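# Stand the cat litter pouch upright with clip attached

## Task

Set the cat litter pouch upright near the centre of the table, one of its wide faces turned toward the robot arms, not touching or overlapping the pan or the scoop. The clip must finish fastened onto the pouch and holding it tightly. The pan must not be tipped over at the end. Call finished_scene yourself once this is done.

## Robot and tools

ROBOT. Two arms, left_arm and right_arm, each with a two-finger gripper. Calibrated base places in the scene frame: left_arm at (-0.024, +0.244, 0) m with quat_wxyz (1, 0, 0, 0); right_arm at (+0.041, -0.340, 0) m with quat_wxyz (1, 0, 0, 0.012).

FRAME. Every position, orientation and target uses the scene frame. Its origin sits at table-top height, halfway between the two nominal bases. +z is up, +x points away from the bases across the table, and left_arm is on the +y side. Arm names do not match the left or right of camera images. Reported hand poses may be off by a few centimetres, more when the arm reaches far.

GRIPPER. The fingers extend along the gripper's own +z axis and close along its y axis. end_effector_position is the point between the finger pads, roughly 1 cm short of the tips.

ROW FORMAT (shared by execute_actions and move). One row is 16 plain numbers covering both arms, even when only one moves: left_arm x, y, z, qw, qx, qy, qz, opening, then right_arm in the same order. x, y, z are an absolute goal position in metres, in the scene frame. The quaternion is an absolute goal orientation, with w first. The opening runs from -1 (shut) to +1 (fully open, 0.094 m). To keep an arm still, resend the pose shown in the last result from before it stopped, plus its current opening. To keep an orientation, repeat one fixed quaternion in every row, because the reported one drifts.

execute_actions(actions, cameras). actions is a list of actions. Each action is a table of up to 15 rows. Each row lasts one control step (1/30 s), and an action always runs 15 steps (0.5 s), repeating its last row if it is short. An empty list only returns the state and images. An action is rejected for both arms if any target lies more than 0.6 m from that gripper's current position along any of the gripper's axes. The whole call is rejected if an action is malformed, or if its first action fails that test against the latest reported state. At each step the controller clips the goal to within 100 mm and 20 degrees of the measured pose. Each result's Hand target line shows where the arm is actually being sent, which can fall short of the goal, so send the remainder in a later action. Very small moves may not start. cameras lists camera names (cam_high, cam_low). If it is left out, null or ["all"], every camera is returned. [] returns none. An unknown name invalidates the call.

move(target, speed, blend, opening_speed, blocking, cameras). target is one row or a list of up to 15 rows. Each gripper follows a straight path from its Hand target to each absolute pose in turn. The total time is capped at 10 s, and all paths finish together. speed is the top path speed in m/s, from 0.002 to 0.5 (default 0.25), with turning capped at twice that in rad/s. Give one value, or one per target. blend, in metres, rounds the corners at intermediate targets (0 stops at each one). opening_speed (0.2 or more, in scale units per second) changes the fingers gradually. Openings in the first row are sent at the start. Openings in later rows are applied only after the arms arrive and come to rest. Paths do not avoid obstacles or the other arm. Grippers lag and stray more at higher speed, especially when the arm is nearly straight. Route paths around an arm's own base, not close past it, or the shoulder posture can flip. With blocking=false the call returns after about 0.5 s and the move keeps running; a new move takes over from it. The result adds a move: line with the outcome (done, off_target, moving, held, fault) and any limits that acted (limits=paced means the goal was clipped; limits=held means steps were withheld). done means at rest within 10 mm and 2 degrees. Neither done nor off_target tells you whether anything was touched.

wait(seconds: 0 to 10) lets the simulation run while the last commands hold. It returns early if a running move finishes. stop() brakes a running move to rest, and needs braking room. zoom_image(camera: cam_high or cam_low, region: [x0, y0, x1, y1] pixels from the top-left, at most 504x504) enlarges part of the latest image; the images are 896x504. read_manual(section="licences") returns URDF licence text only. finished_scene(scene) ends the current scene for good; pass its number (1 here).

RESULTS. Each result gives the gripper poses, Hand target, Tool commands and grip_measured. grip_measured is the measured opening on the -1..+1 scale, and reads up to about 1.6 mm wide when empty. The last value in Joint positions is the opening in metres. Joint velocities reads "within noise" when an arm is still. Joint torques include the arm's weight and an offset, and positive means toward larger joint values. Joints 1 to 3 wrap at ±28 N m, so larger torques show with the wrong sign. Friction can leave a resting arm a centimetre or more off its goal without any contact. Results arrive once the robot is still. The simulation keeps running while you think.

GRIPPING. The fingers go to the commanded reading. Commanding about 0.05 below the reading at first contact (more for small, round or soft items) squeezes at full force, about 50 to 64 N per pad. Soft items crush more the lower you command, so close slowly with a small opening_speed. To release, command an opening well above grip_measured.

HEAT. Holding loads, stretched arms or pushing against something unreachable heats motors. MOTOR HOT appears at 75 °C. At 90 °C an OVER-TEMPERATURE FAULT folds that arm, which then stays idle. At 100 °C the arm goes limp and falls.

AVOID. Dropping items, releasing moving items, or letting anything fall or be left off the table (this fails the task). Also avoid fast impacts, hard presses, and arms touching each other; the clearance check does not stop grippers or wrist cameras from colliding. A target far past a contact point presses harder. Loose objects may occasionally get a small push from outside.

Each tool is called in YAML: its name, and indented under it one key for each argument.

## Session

Scene 2 done. Now scene 3.

execute_actions:
  actions: []

Scene clock: 0.00 s.
left_arm: end_effector_position=(+0.3753, +0.2803, +0.1187) grip_measured=+1.000 end_effector_quat_wxyz=(+0.608, -0.085, +0.784, +0.097) | right_arm: end_effector_position=(+0.4303, -0.3612, +0.1128) grip_measured=+1.000 end_effector_quat_wxyz=(+0.600, +0.083, +0.792, -0.075)
Joint positions: left_arm=[-0.044 1.55 0.377 0.916 -0.3 -0.028 0.094] | right_arm=[0.05 1.509 0.343 0.881 0.291 0.063 0.094]
Joint velocities: within noise
Joint torques (N m): no reading
Motor temperatures (°C): left_arm=[28 29 33 29 28 30 28] | right_arm=[27 34 31 27 26 27 28]
Heat: left arm: 33 °C; right arm: 34 °C.
Hand target: left_arm +0.3767, +0.2804, +0.1227; +0.611, -0.086, +0.781, +0.096 | right_arm +0.4308, -0.3615, +0.1141; +0.600, +0.083, +0.792, -0.076
Tool commands: left_gripper/opening=+1.0 right_gripper/opening=+1.0

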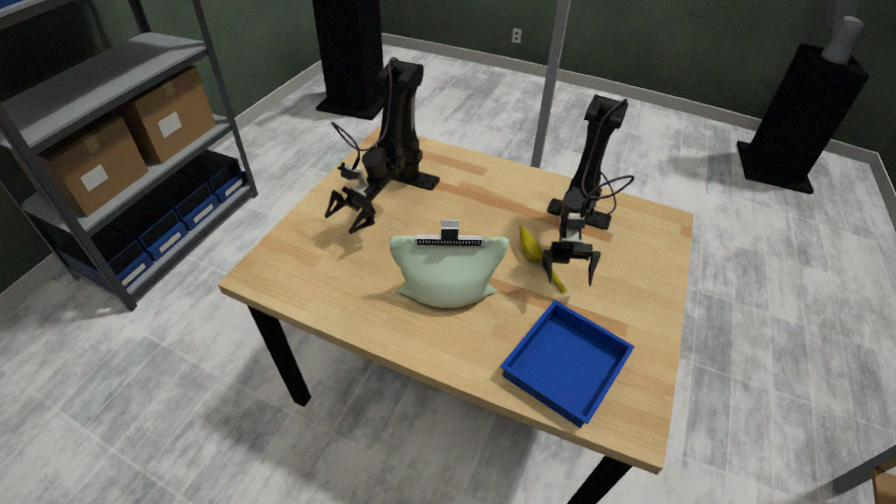

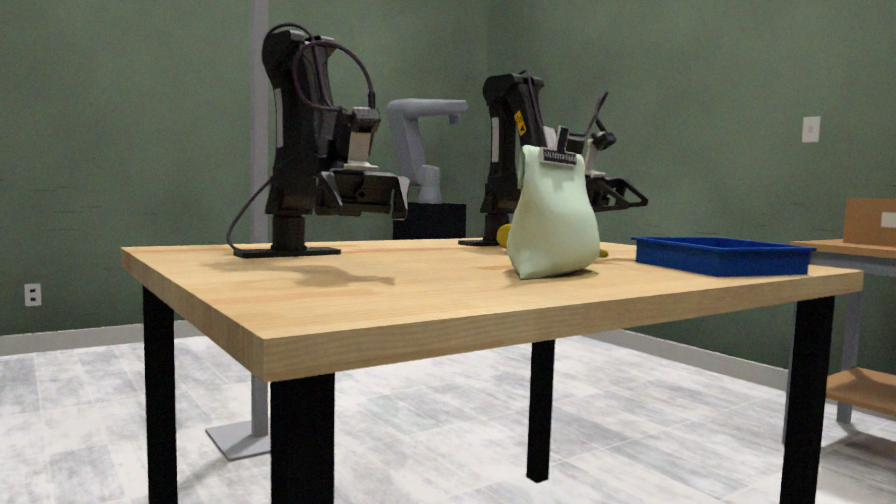

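zoom_image:
  camera: "cam_high"
  region: [370, 200, 600, 330]

zoom_image:
  camera: "cam_low"
  region: [460, 100, 660, 300]

Scaled by 2.191.

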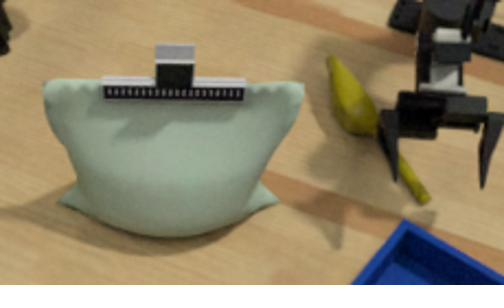

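Scaled by 2.520.

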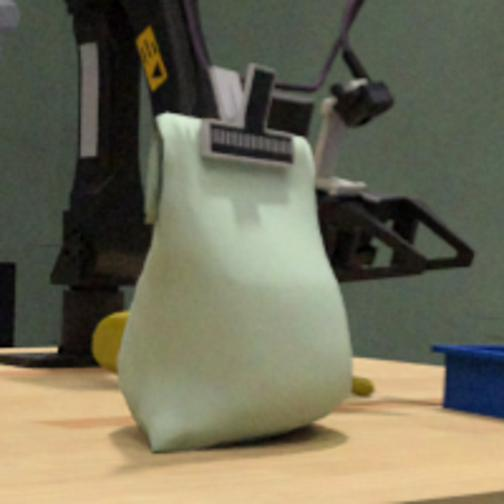

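move:
  target:
    - [0.33, 0.20, 0.30, 0.1997, -0.7453, 0.6144, -0.1646, 0.0, 0.41, -0.26, 0.30, 0.1391, 0.5190, 0.8146, 0.2183, 0.0]
    - [0.345, 0.0745, 0.290, 0.1997, -0.7453, 0.6144, -0.1646, 0.0, 0.446, -0.145, 0.288, 0.1391, 0.5190, 0.8146, 0.2183, 0.0]
  speed: [0.35, 0.15]
  blend: 0.03

Scene clock: 8.47 s.
left_arm: end_effector_position=(+0.3441, +0.0724, +0.2891) grip_measured=+0.001 end_effector_quat_wxyz=(-0.182, +0.698, -0.667, +0.188) | right_arm: end_effector_position=(+0.4449, -0.1424, +0.2892) grip_measured=+0.002 end_effector_quat_wxyz=(+0.136, +0.516, +0.814, +0.229)
Joint positions: left_arm=[-0.558 1.8 2.102 -1.413 -0.273 -2.11 0.047] | right_arm=[0.424 1.916 2.243 -1.359 -0.011 1.58 0.047]
Joint velocities: within noise
Joint torques (N m): left_arm=[-0.02 -6 8.32 0.96 -0.34 -0.02] | right_arm=[-0.12 -7.66 8.05 0.88 0.11 -0.06]
Motor temperatures (°C): left_arm=[28 30 35 31 28 30 28] | right_arm=[27 35 33 30 26 27 28]
Heat: left arm: 35 °C; right arm: 35 °C.
Hand target: left_arm +0.3452, +0.0750, +0.2899; -0.189, +0.699, -0.666, +0.181 | right_arm +0.4460, -0.1450, +0.2880; +0.139, +0.519, +0.815, +0.219
Off the commanded pose: left_arm 0.002 m, 9 deg | right_arm 0.003 m, 1 deg.
joint sent to its limit (left arm) — joint 6 (wrist roll), lower limit. The joint targets are off in orientation, not in position.
move: off_target (left_arm)

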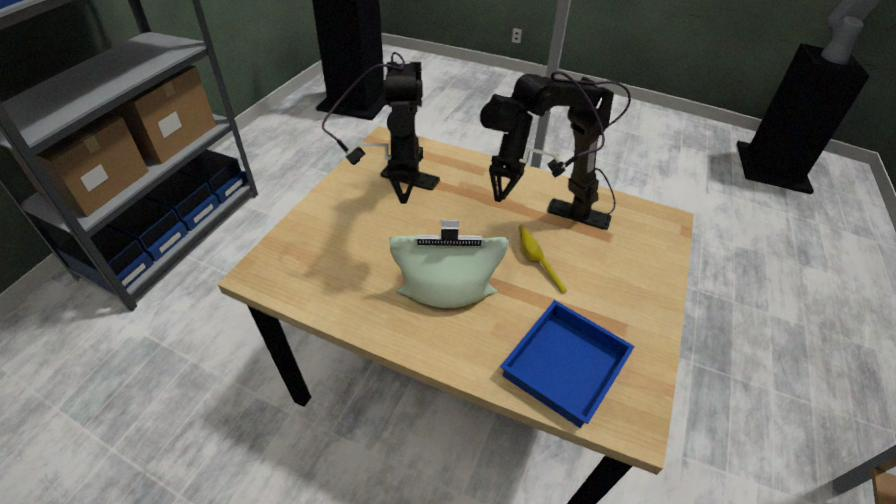

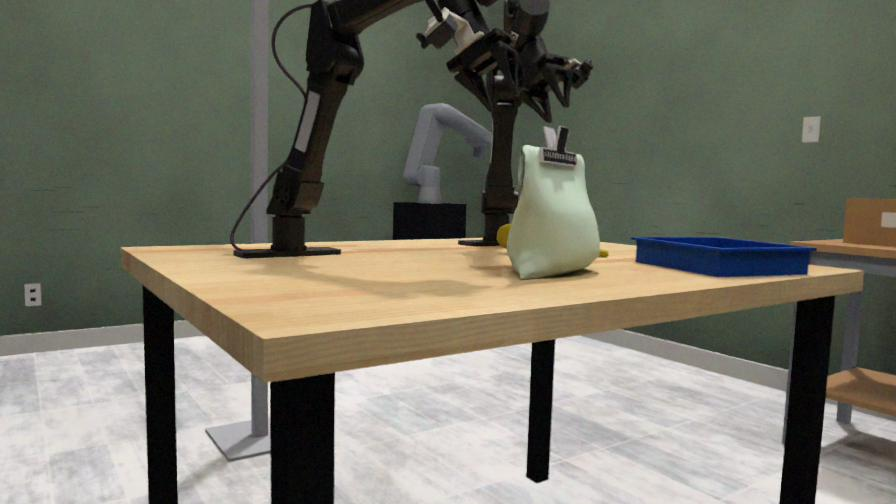

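zoom_image:
  camera: "cam_high"
  region: [370, 130, 570, 310]

zoom_image:
  camera: "cam_low"
  region: [420, 0, 640, 290]

Scaled by 2.520.

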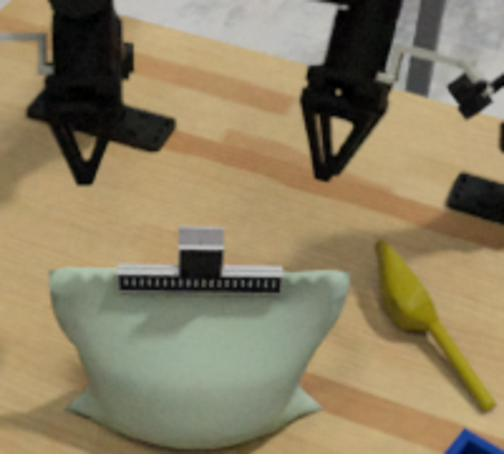

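Scaled by 1.738.

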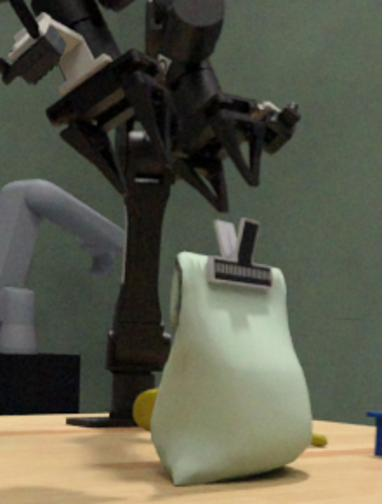

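move:
  target: [0.398, 0.085, 0.194, 0.1908, -0.7121, 0.6526, -0.1748, 0.1, 0.496, -0.122, 0.192, 0.1391, 0.5190, 0.8146, 0.2183, 0.1]
  speed: 0.07

Scene clock: 12.90 s.
left_arm: end_effector_position=(+0.3971, +0.0822, +0.2040) grip_measured=+0.099 end_effector_quat_wxyz=(-0.191, +0.712, -0.649, +0.188) | right_arm: end_effector_position=(+0.4949, -0.1185, +0.2063) grip_measured=+0.097 end_effector_quat_wxyz=(+0.140, +0.515, +0.812, +0.235)
Joint positions: left_arm=[-0.473 1.834 1.775 -1.032 -0.264 -2.072 0.052] | right_arm=[0.424 1.995 1.988 -1.009 -0.011 1.581 0.052]
Joint velocities: within noise
Joint torques (N m): left_arm=[0.46 -7.25 6.11 1.23 -0.19 0.11] | right_arm=[-0.31 -8.9 5.26 1.15 0.07 -0.08]
Motor temperatures (°C): left_arm=[28 31 35 31 28 30 28] | right_arm=[27 36 33 30 26 27 28]
Heat: left arm: 35 °C; right arm: 36 °C.
Hand target: left_arm +0.3978, +0.0851, +0.1941; -0.191, +0.712, -0.653, +0.175 | right_arm +0.4958, -0.1221, +0.1921; +0.139, +0.519, +0.815, +0.218
Off the commanded pose: left_arm 0.010 m, 2 deg | right_arm 0.015 m, 2 deg.
move: off_target (right_arm)

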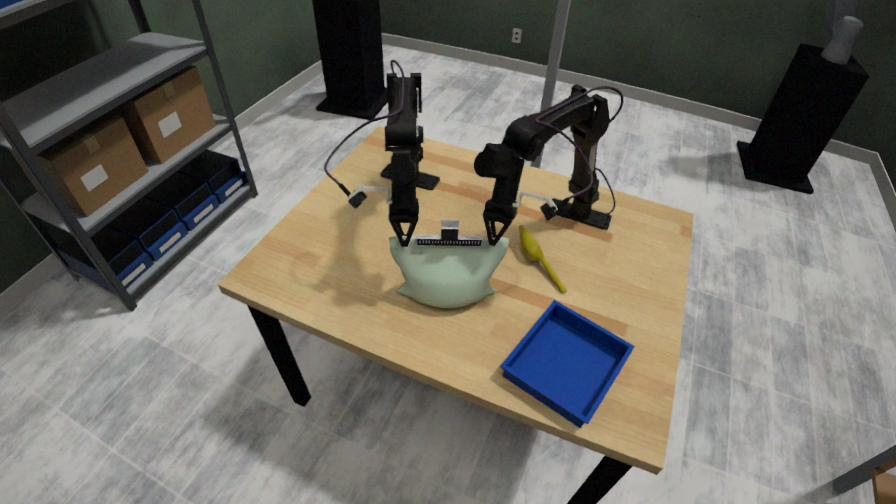

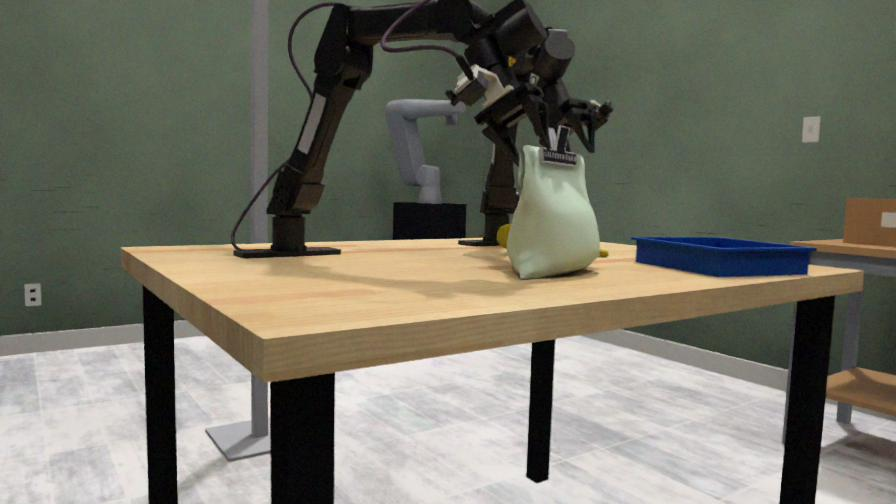

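zoom_image:
  camera: "cam_high"
  region: [370, 180, 530, 320]

zoom_image:
  camera: "cam_low"
  region: [440, 40, 640, 290]

Scaled by 3.150.

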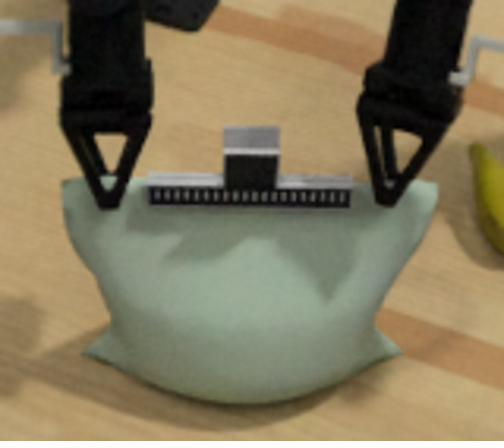

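Scaled by 2.016.

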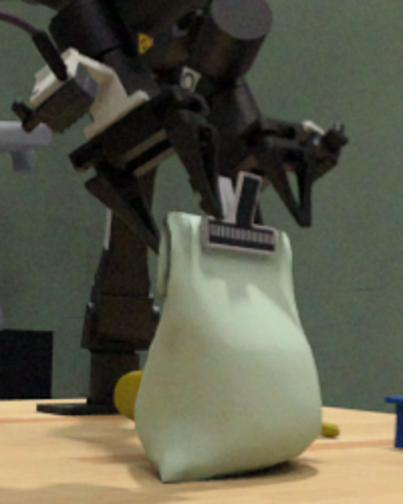

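move:
  target: [0.401, 0.085, 0.178, 0.1908, -0.7121, 0.6526, -0.1748, 0.1, 0.499, -0.122, 0.176, 0.1391, 0.5190, 0.8146, 0.2183, 0.1]
  speed: 0.05

Scene clock: 16.13 s.
left_arm: end_effector_position=(+0.4003, +0.0815, +0.1897) grip_measured=+0.099 end_effector_quat_wxyz=(-0.192, +0.712, -0.648, +0.190) | right_arm: end_effector_position=(+0.4981, -0.1169, +0.1912) grip_measured=+0.097 end_effector_quat_wxyz=(+0.141, +0.515, +0.812, +0.236)
Joint positions: left_arm=[-0.47 1.834 1.716 -0.968 -0.262 -2.069 0.052] | right_arm=[0.424 1.995 1.926 -0.945 -0.011 1.581 0.052]
Joint velocities: within noise
Joint torques (N m): left_arm=[0.49 -7.15 5.87 1.25 -0.25 0.12] | right_arm=[-0.77 -9.18 5.5 1.15 0.14 -0.07]
Motor temperatures (°C): left_arm=[28 32 35 31 28 30 28] | right_arm=[27 37 33 30 26 27 28]
Heat: left arm: 35 °C; right arm: 37 °C.
Hand target: left_arm +0.4008, +0.0850, +0.1782; -0.191, +0.712, -0.653, +0.175 | right_arm +0.4987, -0.1221, +0.1761; +0.139, +0.519, +0.815, +0.218
Off the commanded pose: left_arm 0.012 m, 2 deg | right_arm 0.016 m, 2 deg.
move: off_target (left_arm, right_arm)

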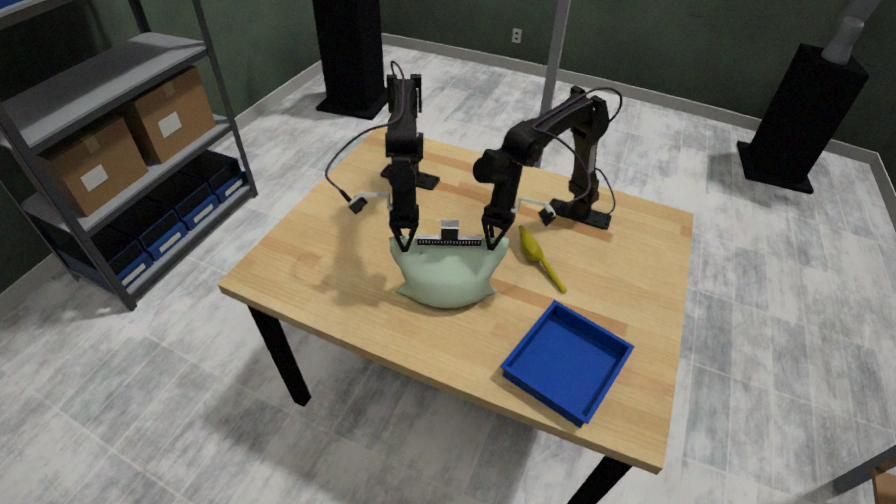

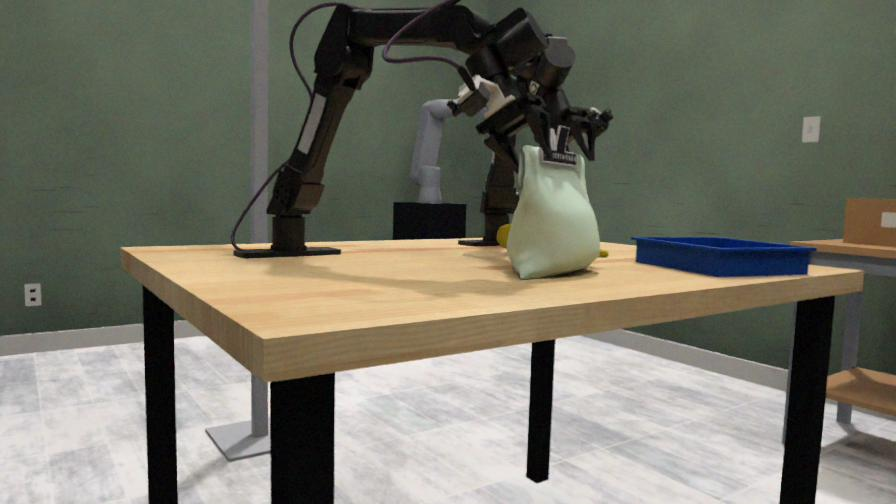

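zoom_image:
  camera: "cam_high"
  region: [370, 180, 530, 320]

zoom_image:
  camera: "cam_low"
  region: [470, 80, 620, 290]

Scaled by 3.150.

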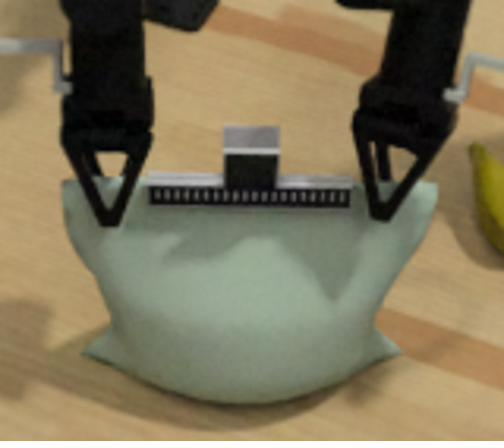

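Scaled by 2.400.

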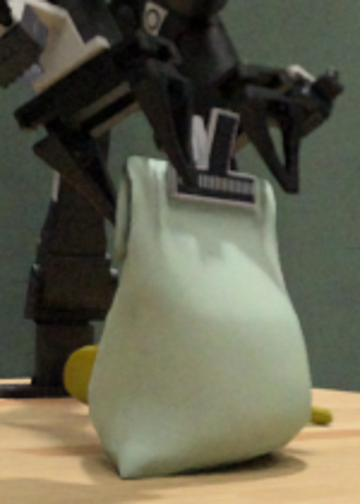

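move:
  target: [0.401, 0.085, 0.178, 0.1908, -0.7121, 0.6526, -0.1748, -1.0, 0.499, -0.122, 0.176, 0.1391, 0.5190, 0.8146, 0.2183, -1.0]
  speed: 0.05
  opening_speed: 0.45

Scene clock: 19.00 s.
left_arm: end_effector_position=(+0.4000, +0.0802, +0.1881) grip_measured=-0.986 end_effector_quat_wxyz=(-0.188, +0.712, -0.650, +0.189) | right_arm: end_effector_position=(+0.4960, -0.1179, +0.1887) grip_measured=-0.977 end_effector_quat_wxyz=(+0.138, +0.516, +0.813, +0.231)
Joint positions: left_arm=[-0.47 1.837 1.716 -0.968 -0.254 -2.069 0.001] | right_arm=[0.424 1.995 1.923 -0.953 -0.011 1.581 0.001]
Joint velocities: within noise
Joint torques (N m): left_arm=[0.55 -7.36 6.11 1.28 -0.3 0.12] | right_arm=[-0.59 -9.14 5.65 1.16 0.09 -0.06]
Motor temperatures (°C): left_arm=[28 32 35 31 28 30 28] | right_arm=[27 38 33 30 26 27 28]
Heat: left arm: 35 °C; right arm: 38 °C.
Hand target: left_arm +0.4008, +0.0850, +0.1781; -0.191, +0.712, -0.653, +0.175 | right_arm +0.4988, -0.1221, +0.1761; +0.139, +0.519, +0.815, +0.218
Off the commanded pose: left_arm 0.011 m, 2 deg | right_arm 0.014 m, 2 deg.
move: off_target (left_arm, right_arm)

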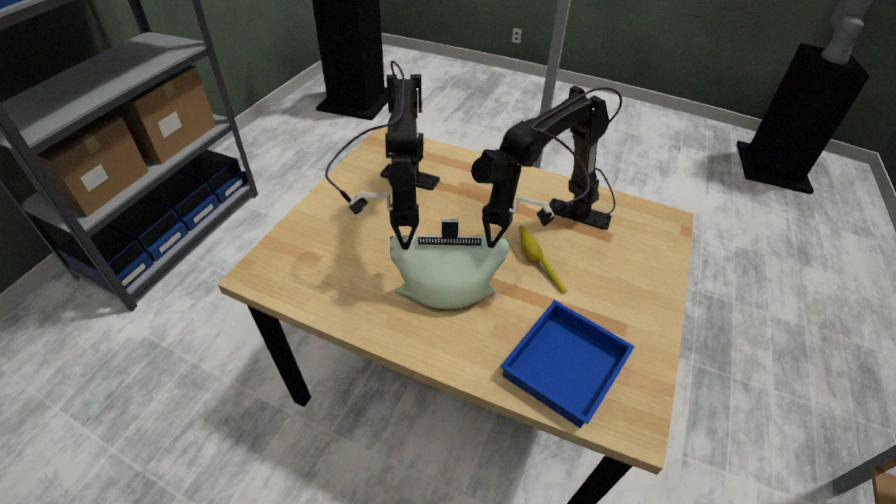

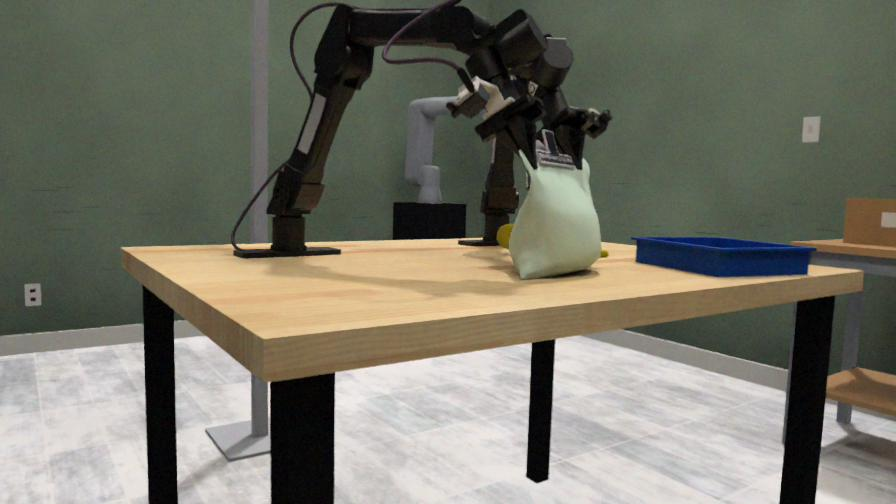

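zoom_image:
  camera: "cam_high"
  region: [370, 180, 530, 320]

zoom_image:
  camera: "cam_low"
  region: [470, 80, 620, 290]

Scaled by 3.150.

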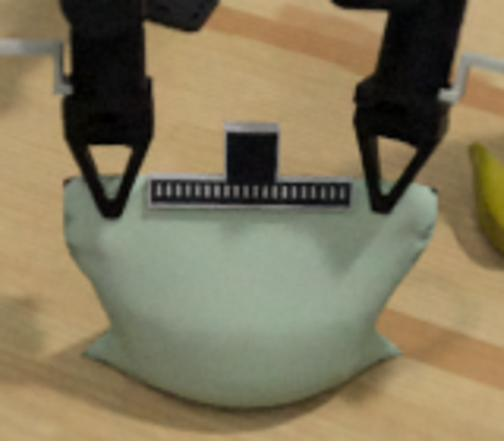

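Scaled by 2.400.

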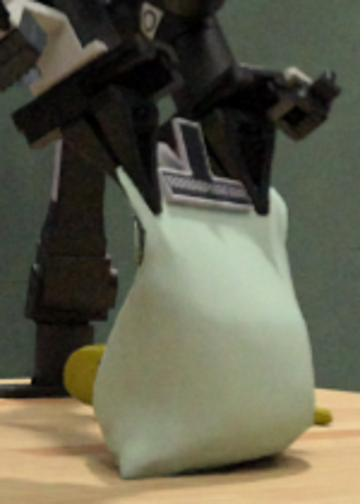

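move:
  target: [0.400, 0.082, 0.240, 0.1908, -0.7121, 0.6526, -0.1748, -1.0, 0.497, -0.120, 0.240, 0.1391, 0.5190, 0.8146, 0.2183, -1.0]
  speed: 0.05

Scene clock: 22.40 s.
left_arm: end_effector_position=(+0.3901, +0.0784, +0.2178) grip_measured=-0.986 end_effector_quat_wxyz=(-0.160, +0.715, -0.663, +0.155) | right_arm: end_effector_position=(+0.4806, -0.1232, +0.2133) grip_measured=-0.980 end_effector_quat_wxyz=(+0.102, +0.524, +0.825, +0.184)
Joint positions: left_arm=[-0.47 1.918 1.985 -1.242 -0.219 -2.072 0.001] | right_arm=[0.424 2.103 2.244 -1.288 -0.022 1.584 0.001]
Joint velocities: within noise
Joint torques (N m): left_arm=[-0.01 -9.36 11.03 1.1 -0.74 0.04] | right_arm=[0.05 -11.63 10.73 1.29 0.25 0]
Motor temperatures (°C): left_arm=[28 33 36 31 28 30 28] | right_arm=[27 39 34 31 26 27 28]
Heat: left arm: 36 °C; right arm: 39 °C.
Hand target: left_arm +0.3989, +0.0823, +0.2400; -0.190, +0.713, -0.652, +0.176 | right_arm +0.4950, -0.1209, +0.2405; +0.139, +0.520, +0.814, +0.219
Off the commanded pose: left_arm 0.025 m, 4 deg | right_arm 0.032 m, 6 deg.
move: off_target (left_arm, right_arm)

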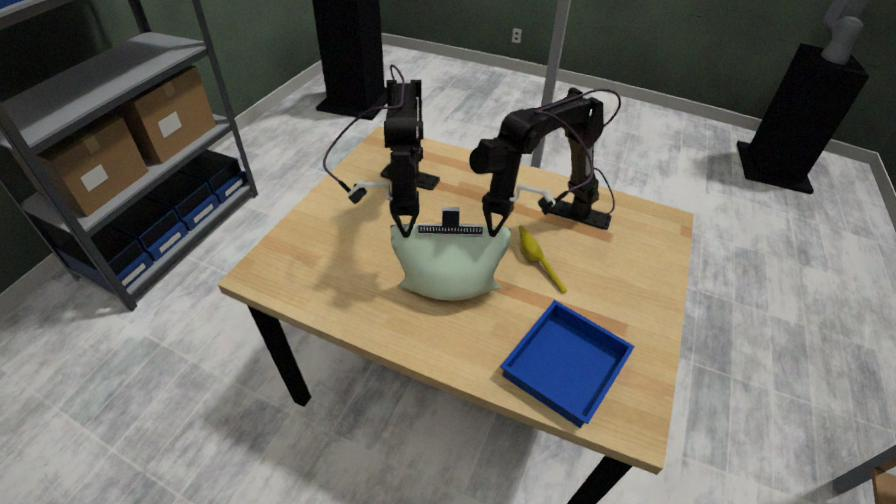

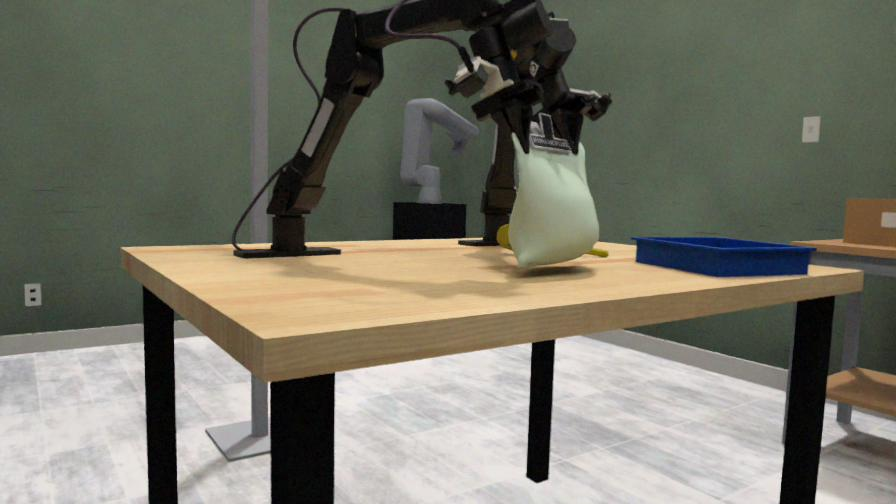

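zoom_image:
  camera: "cam_low"
  region: [470, 80, 630, 290]

zoom_image:
  camera: "cam_high"
  region: [370, 180, 530, 320]

Scaled by 2.400.

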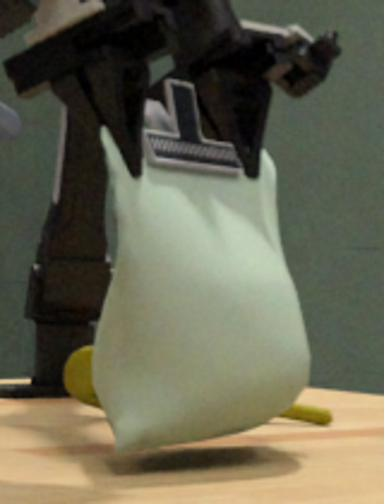

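Scaled by 3.150.

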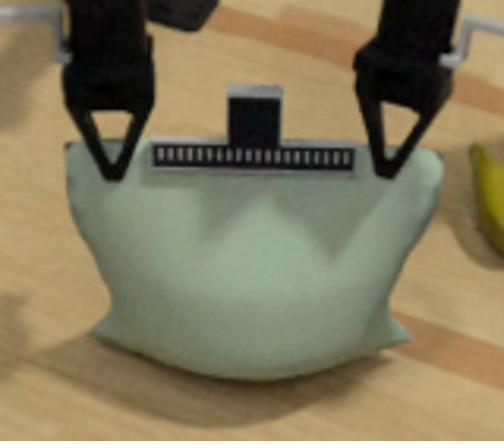

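move:
  target:
    - [0.400, 0.082, 0.252, 0.1908, -0.7121, 0.6526, -0.1748, -1.0, 0.497, -0.120, 0.254, 0.1391, 0.5190, 0.8146, 0.2183, -1.0]
    - [0.318, 0.068, 0.252, 0.1732, -0.6463, 0.7178, -0.1923, -1.0, 0.321, -0.153, 0.254, 0.1663, 0.6208, 0.7400, 0.1983, -1.0]
  speed: [0.05, 0.1]
  blend: 0.008

Scene clock: 25.83 s.
left_arm: end_effector_position=(+0.3104, +0.0602, +0.2328) grip_measured=-0.986 end_effector_quat_wxyz=(+0.134, -0.651, +0.728, -0.166) | right_arm: end_effector_position=(+0.3183, -0.1519, +0.2305) grip_measured=-0.980 end_effector_quat_wxyz=(+0.142, +0.627, +0.749, +0.158)
Joint positions: left_arm=[-0.586 1.668 1.743 -1.249 -0.172 -2.01 0.001] | right_arm=[0.688 1.514 1.58 -1.27 0.226 2.064 0.001]
Joint velocities: within noise
Joint torques (N m): left_arm=[0.05 -9.91 6.27 1.48 -0.83 0.13] | right_arm=[1.13 -10 6.93 1.09 0.52 -0.04]
Motor temperatures (°C): left_arm=[28 34 36 32 28 30 28] | right_arm=[27 40 34 31 26 27 28]
Heat: left arm: 36 °C; right arm: 40 °C.
Hand target: left_arm +0.3171, +0.0682, +0.2523; +0.172, -0.648, +0.717, -0.191 | right_arm +0.3203, -0.1534, +0.2540; +0.165, +0.622, +0.740, +0.198
Off the commanded pose: left_arm 0.022 m, 6 deg | right_arm 0.024 m, 6 deg.
move: off_target (left_arm, right_arm); blend cut to 0.0068 m at target 1

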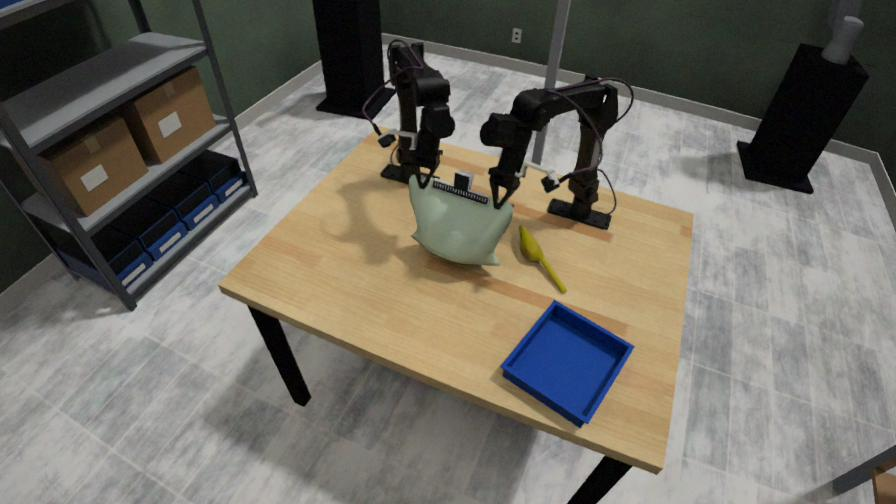

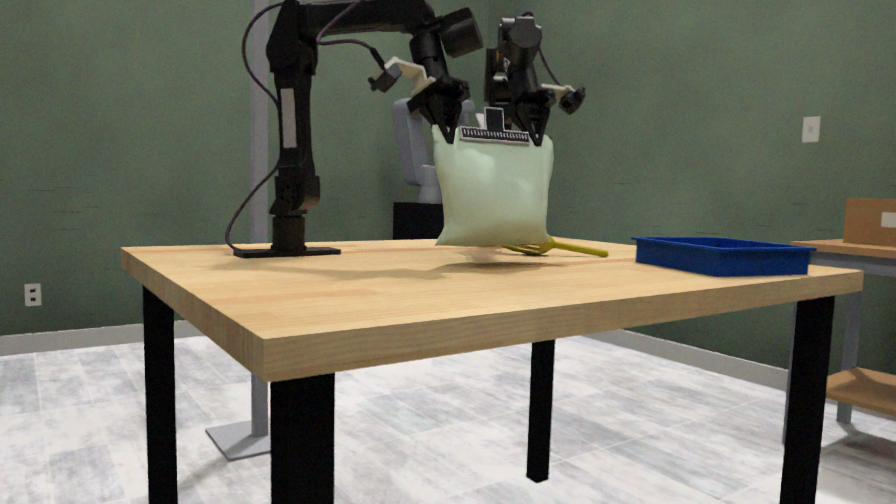

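move:
  target: [0.318, 0.068, 0.190, 0.1732, -0.6463, 0.7178, -0.1923, -1.0, 0.321, -0.153, 0.191, 0.1663, 0.6208, 0.7400, 0.1983, -1.0]
  speed: 0.04

Scene clock: 28.20 s.
left_arm: end_effector_position=(+0.3179, +0.0573, +0.1888) grip_measured=-0.986 end_effector_quat_wxyz=(+0.152, -0.646, +0.721, -0.200) | right_arm: end_effector_position=(+0.3239, -0.1539, +0.1860) grip_measured=-0.980 end_effector_quat_wxyz=(+0.163, +0.628, +0.738, +0.186)
Joint positions: left_arm=[-0.589 1.591 1.449 -0.956 -0.19 -2.005 0.001] | right_arm=[0.69 1.432 1.296 -1.004 0.261 2.067 0.001]
Joint velocities: within noise
Joint torques (N m): left_arm=[0.55 -7.73 5.49 1.23 -0.66 0.1] | right_arm=[0.73 -7.54 5.57 1.09 0.18 -0.14]
Motor temperatures (°C): left_arm=[28 34 36 32 29 30 28] | right_arm=[27 40 34 31 26 27 28]
Heat: left arm: 36 °C; right arm: 40 °C.
Hand target: left_arm +0.3180, +0.0679, +0.1901; +0.173, -0.647, +0.718, -0.192 | right_arm +0.3210, -0.1530, +0.1909; +0.166, +0.621, +0.740, +0.198
Off the commanded pose: left_arm 0.011 m, 3 deg | right_arm 0.006 m, 2 deg.
move: off_target (left_arm)

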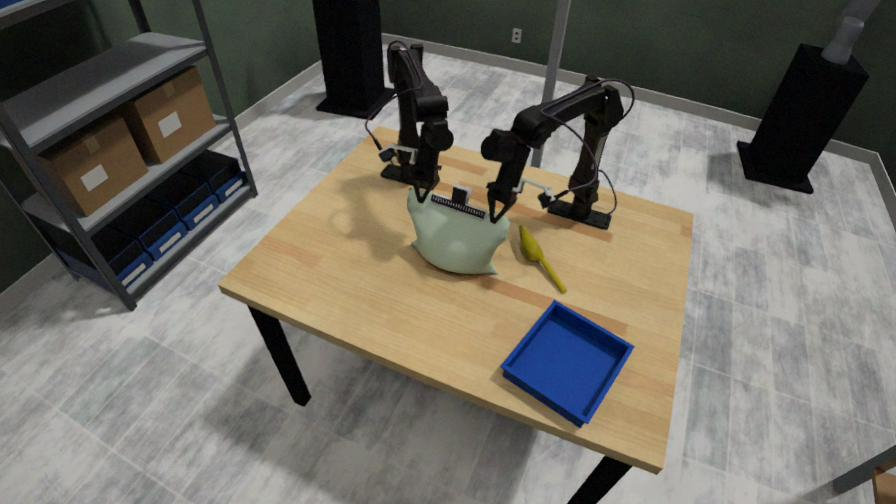

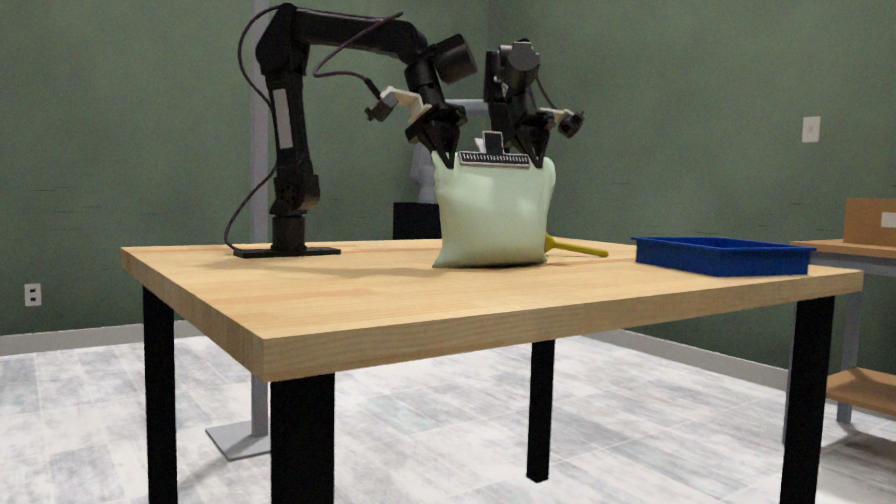

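zoom_image:
  camera: "cam_high"
  region: [390, 160, 550, 300]

zoom_image:
  camera: "cam_low"
  region: [400, 90, 600, 290]

Scaled by 3.150.

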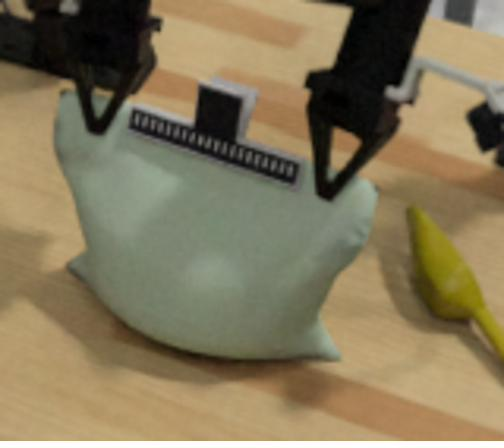

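Scaled by 2.520.

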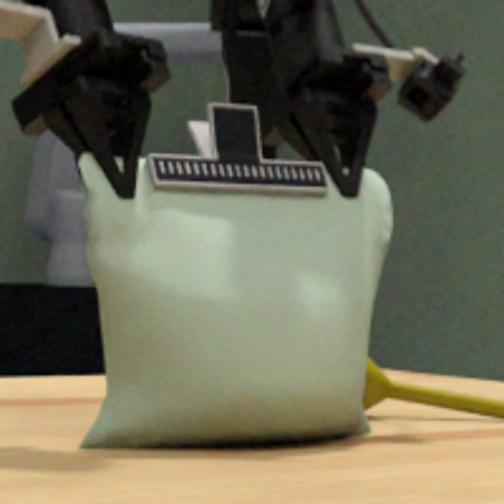

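move:
  target:
    - [0.318, 0.068, 0.230, 0.1732, -0.6463, 0.7178, -0.1923, -1.0, 0.321, -0.153, 0.231, 0.1663, 0.6208, 0.7400, 0.1983, -1.0]
    - [0.289, 0.082, 0.232, 0.1732, -0.6463, 0.7178, -0.1923, -1.0, 0.292, -0.139, 0.233, 0.1593, 0.5947, 0.7611, 0.2039, -1.0]
    - [0.289, 0.082, 0.188, 0.1732, -0.6463, 0.7178, -0.1923, -1.0, 0.292, -0.139, 0.188, 0.1593, 0.5947, 0.7611, 0.2039, -1.0]
  speed: [0.06, 0.06, 0.04]
  blend: [0.01, 0.008, 0]

Scene clock: 31.67 s.
left_arm: end_effector_position=(+0.2888, +0.0720, +0.1887) grip_measured=-0.986 end_effector_quat_wxyz=(+0.154, -0.644, +0.722, -0.200) | right_arm: end_effector_position=(+0.2942, -0.1379, +0.1841) grip_measured=-0.980 end_effector_quat_wxyz=(+0.155, +0.600, +0.761, +0.194)
Joint positions: left_arm=[-0.605 1.467 1.328 -0.959 -0.2 -2.015 0.001] | right_arm=[0.793 1.378 1.243 -1.008 0.27 2.093 0.001]
Joint velocities: within noise
Joint torques (N m): left_arm=[0.34 -6.2 5.45 1.19 -0.6 0.08] | right_arm=[0.65 -6.86 5.31 0.99 0.19 -0.12]
Motor temperatures (°C): left_arm=[28 34 36 32 29 30 28] | right_arm=[27 40 34 31 26 27 29]
Heat: left arm: 36 °C; right arm: 40 °C.
Hand target: left_arm +0.2889, +0.0818, +0.1880; +0.173, -0.646, +0.718, -0.192 | right_arm +0.2921, -0.1390, +0.1879; +0.159, +0.595, +0.761, +0.204
Off the commanded pose: left_arm 0.010 m, 2 deg | right_arm 0.005 m, 1 deg.
move: done

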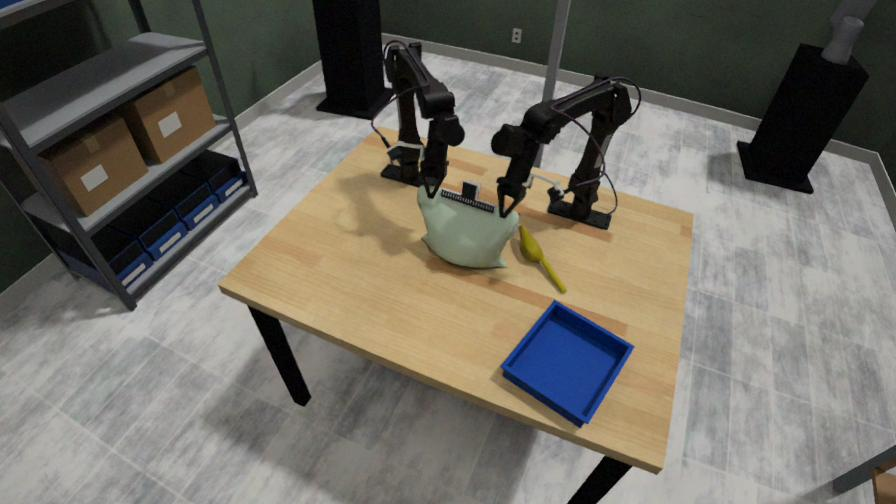

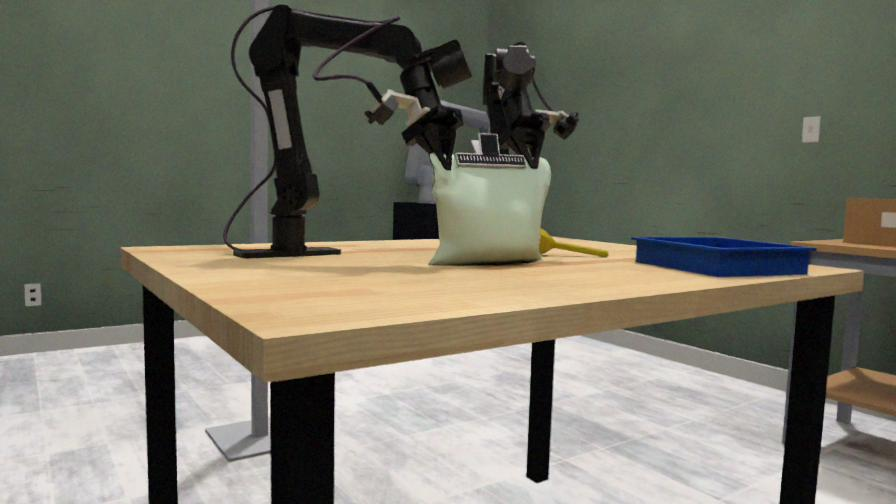

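zoom_image:
  camera: "cam_high"
  region: [400, 160, 560, 300]

zoom_image:
  camera: "cam_low"
  region: [400, 90, 600, 290]

Scaled by 3.150.

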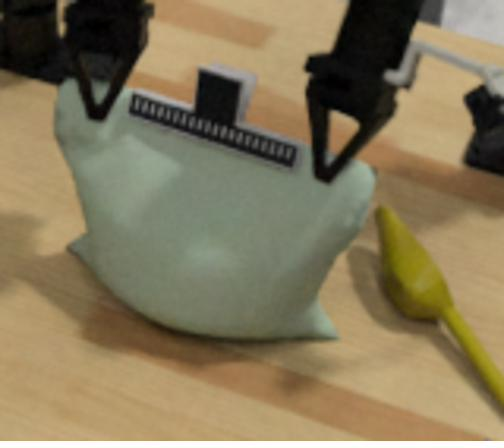

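Scaled by 2.520.

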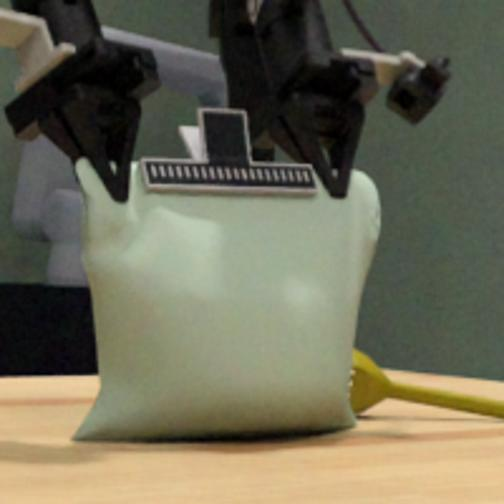

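move:
  target:
    - [0.291, 0.078, 0.230, 0.1732, -0.6463, 0.7178, -0.1923, -1.0, 0.294, -0.143, 0.231, 0.1593, 0.5947, 0.7611, 0.2039, -1.0]
    - [0.295, 0.062, 0.232, 0.1698, -0.6337, 0.7290, -0.1953, -1.0, 0.298, -0.159, 0.233, 0.1593, 0.5947, 0.7611, 0.2039, -1.0]
    - [0.295, 0.062, 0.184, 0.1698, -0.6337, 0.7290, -0.1953, -1.0, 0.298, -0.159, 0.186, 0.1593, 0.5947, 0.7611, 0.2039, -1.0]
  speed: [0.06, 0.06, 0.04]
  blend: [0.008, 0.006, 0]

Scene clock: 34.97 s.
left_arm: end_effector_position=(+0.2946, +0.0557, +0.1876) grip_measured=-0.986 end_effector_quat_wxyz=(+0.159, -0.633, +0.730, -0.201) | right_arm: end_effector_position=(+0.2991, -0.1539, +0.1820) grip_measured=-0.980 end_effector_quat_wxyz=(+0.153, +0.598, +0.762, +0.197)
Joint positions: left_arm=[-0.642 1.515 1.365 -0.946 -0.22 -2.018 0.001] | right_arm=[0.729 1.337 1.2 -0.984 0.237 2.028 0.001]
Joint velocities: within noise
Joint torques (N m): left_arm=[0.35 -6.13 5.35 1.32 -0.37 0.08] | right_arm=[-0.61 -6.67 5.46 0.98 0.17 -0.17]
Motor temperatures (°C): left_arm=[28 34 37 32 29 30 29] | right_arm=[27 40 35 31 26 27 29]
Heat: left arm: 37 °C; right arm: 40 °C.
Hand target: left_arm +0.2949, +0.0619, +0.1840; +0.170, -0.634, +0.729, -0.195 | right_arm +0.2980, -0.1589, +0.1859; +0.159, +0.595, +0.761, +0.204
Off the commanded pose: left_arm 0.007 m, 1 deg | right_arm 0.007 m, 1 deg.
move: done

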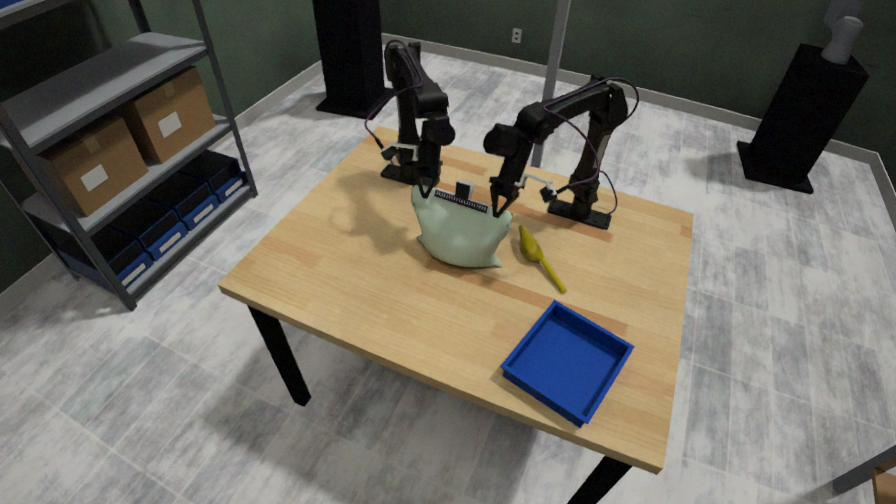

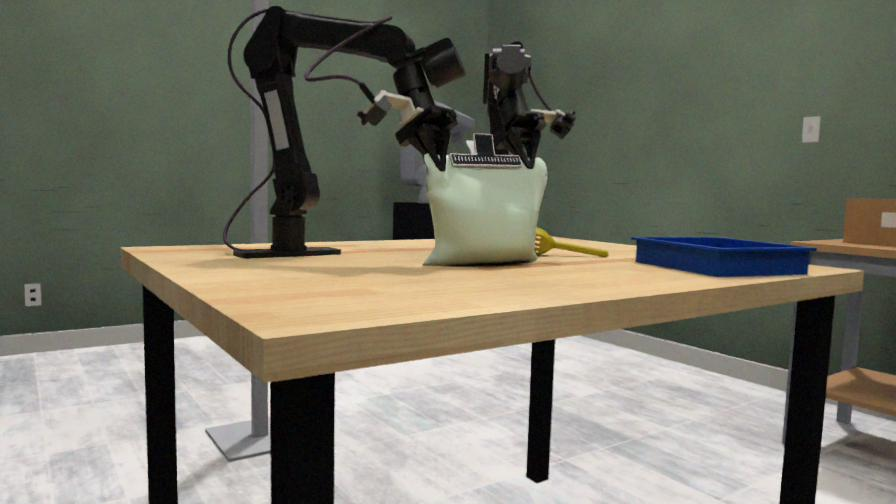

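move:
  target: [0.295, 0.062, 0.184, 0.1698, -0.6337, 0.7290, -0.1953, -0.6, 0.298, -0.159, 0.186, 0.1593, 0.5947, 0.7611, 0.2039, -0.6]
  speed: 0.05
  opening_speed: 0.3

Scene clock: 36.63 s.
left_arm: end_effector_position=(+0.2953, +0.0565, +0.1859) grip_measured=-0.601 end_effector_quat_wxyz=(+0.162, -0.634, +0.729, -0.201) | right_arm: end_effector_position=(+0.2995, -0.1529, +0.1861) grip_measured=-0.603 end_effector_quat_wxyz=(+0.153, +0.596, +0.760, +0.206)
Joint positions: left_arm=[-0.642 1.515 1.357 -0.939 -0.226 -2.018 0.019] | right_arm=[0.729 1.325 1.2 -0.976 0.234 2.026 0.019]
Joint velocities: within noise
Joint torques (N m): left_arm=[0.36 -6.02 5.86 1.27 -0.33 0.07] | right_arm=[-0.51 -5.7 5.45 0.93 0.21 -0.16]
Motor temperatures (°C): left_arm=[28 34 36 32 29 30 29] | right_arm=[27 40 34 31 26 27 29]
Heat: left arm: 36 °C; right arm: 40 °C.
Hand target: left_arm +0.2950, +0.0620, +0.1839; +0.170, -0.634, +0.729, -0.195 | right_arm +0.2980, -0.1588, +0.1860; +0.159, +0.595, +0.761, +0.204
Off the commanded pose: left_arm 0.006 m, 1 deg | right_arm 0.006 m, 1 deg.
move: done

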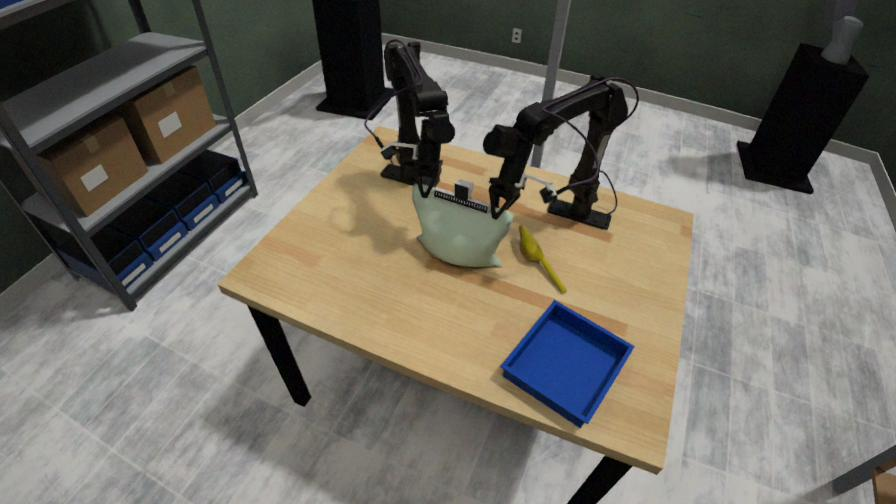

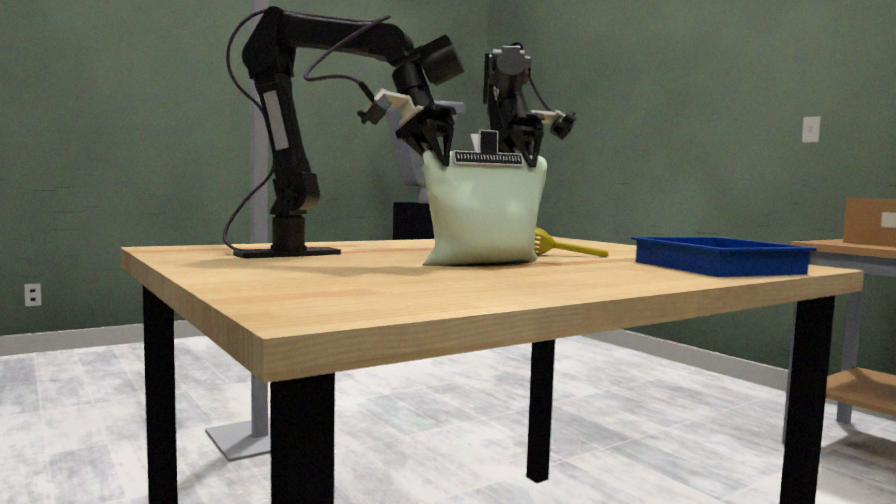

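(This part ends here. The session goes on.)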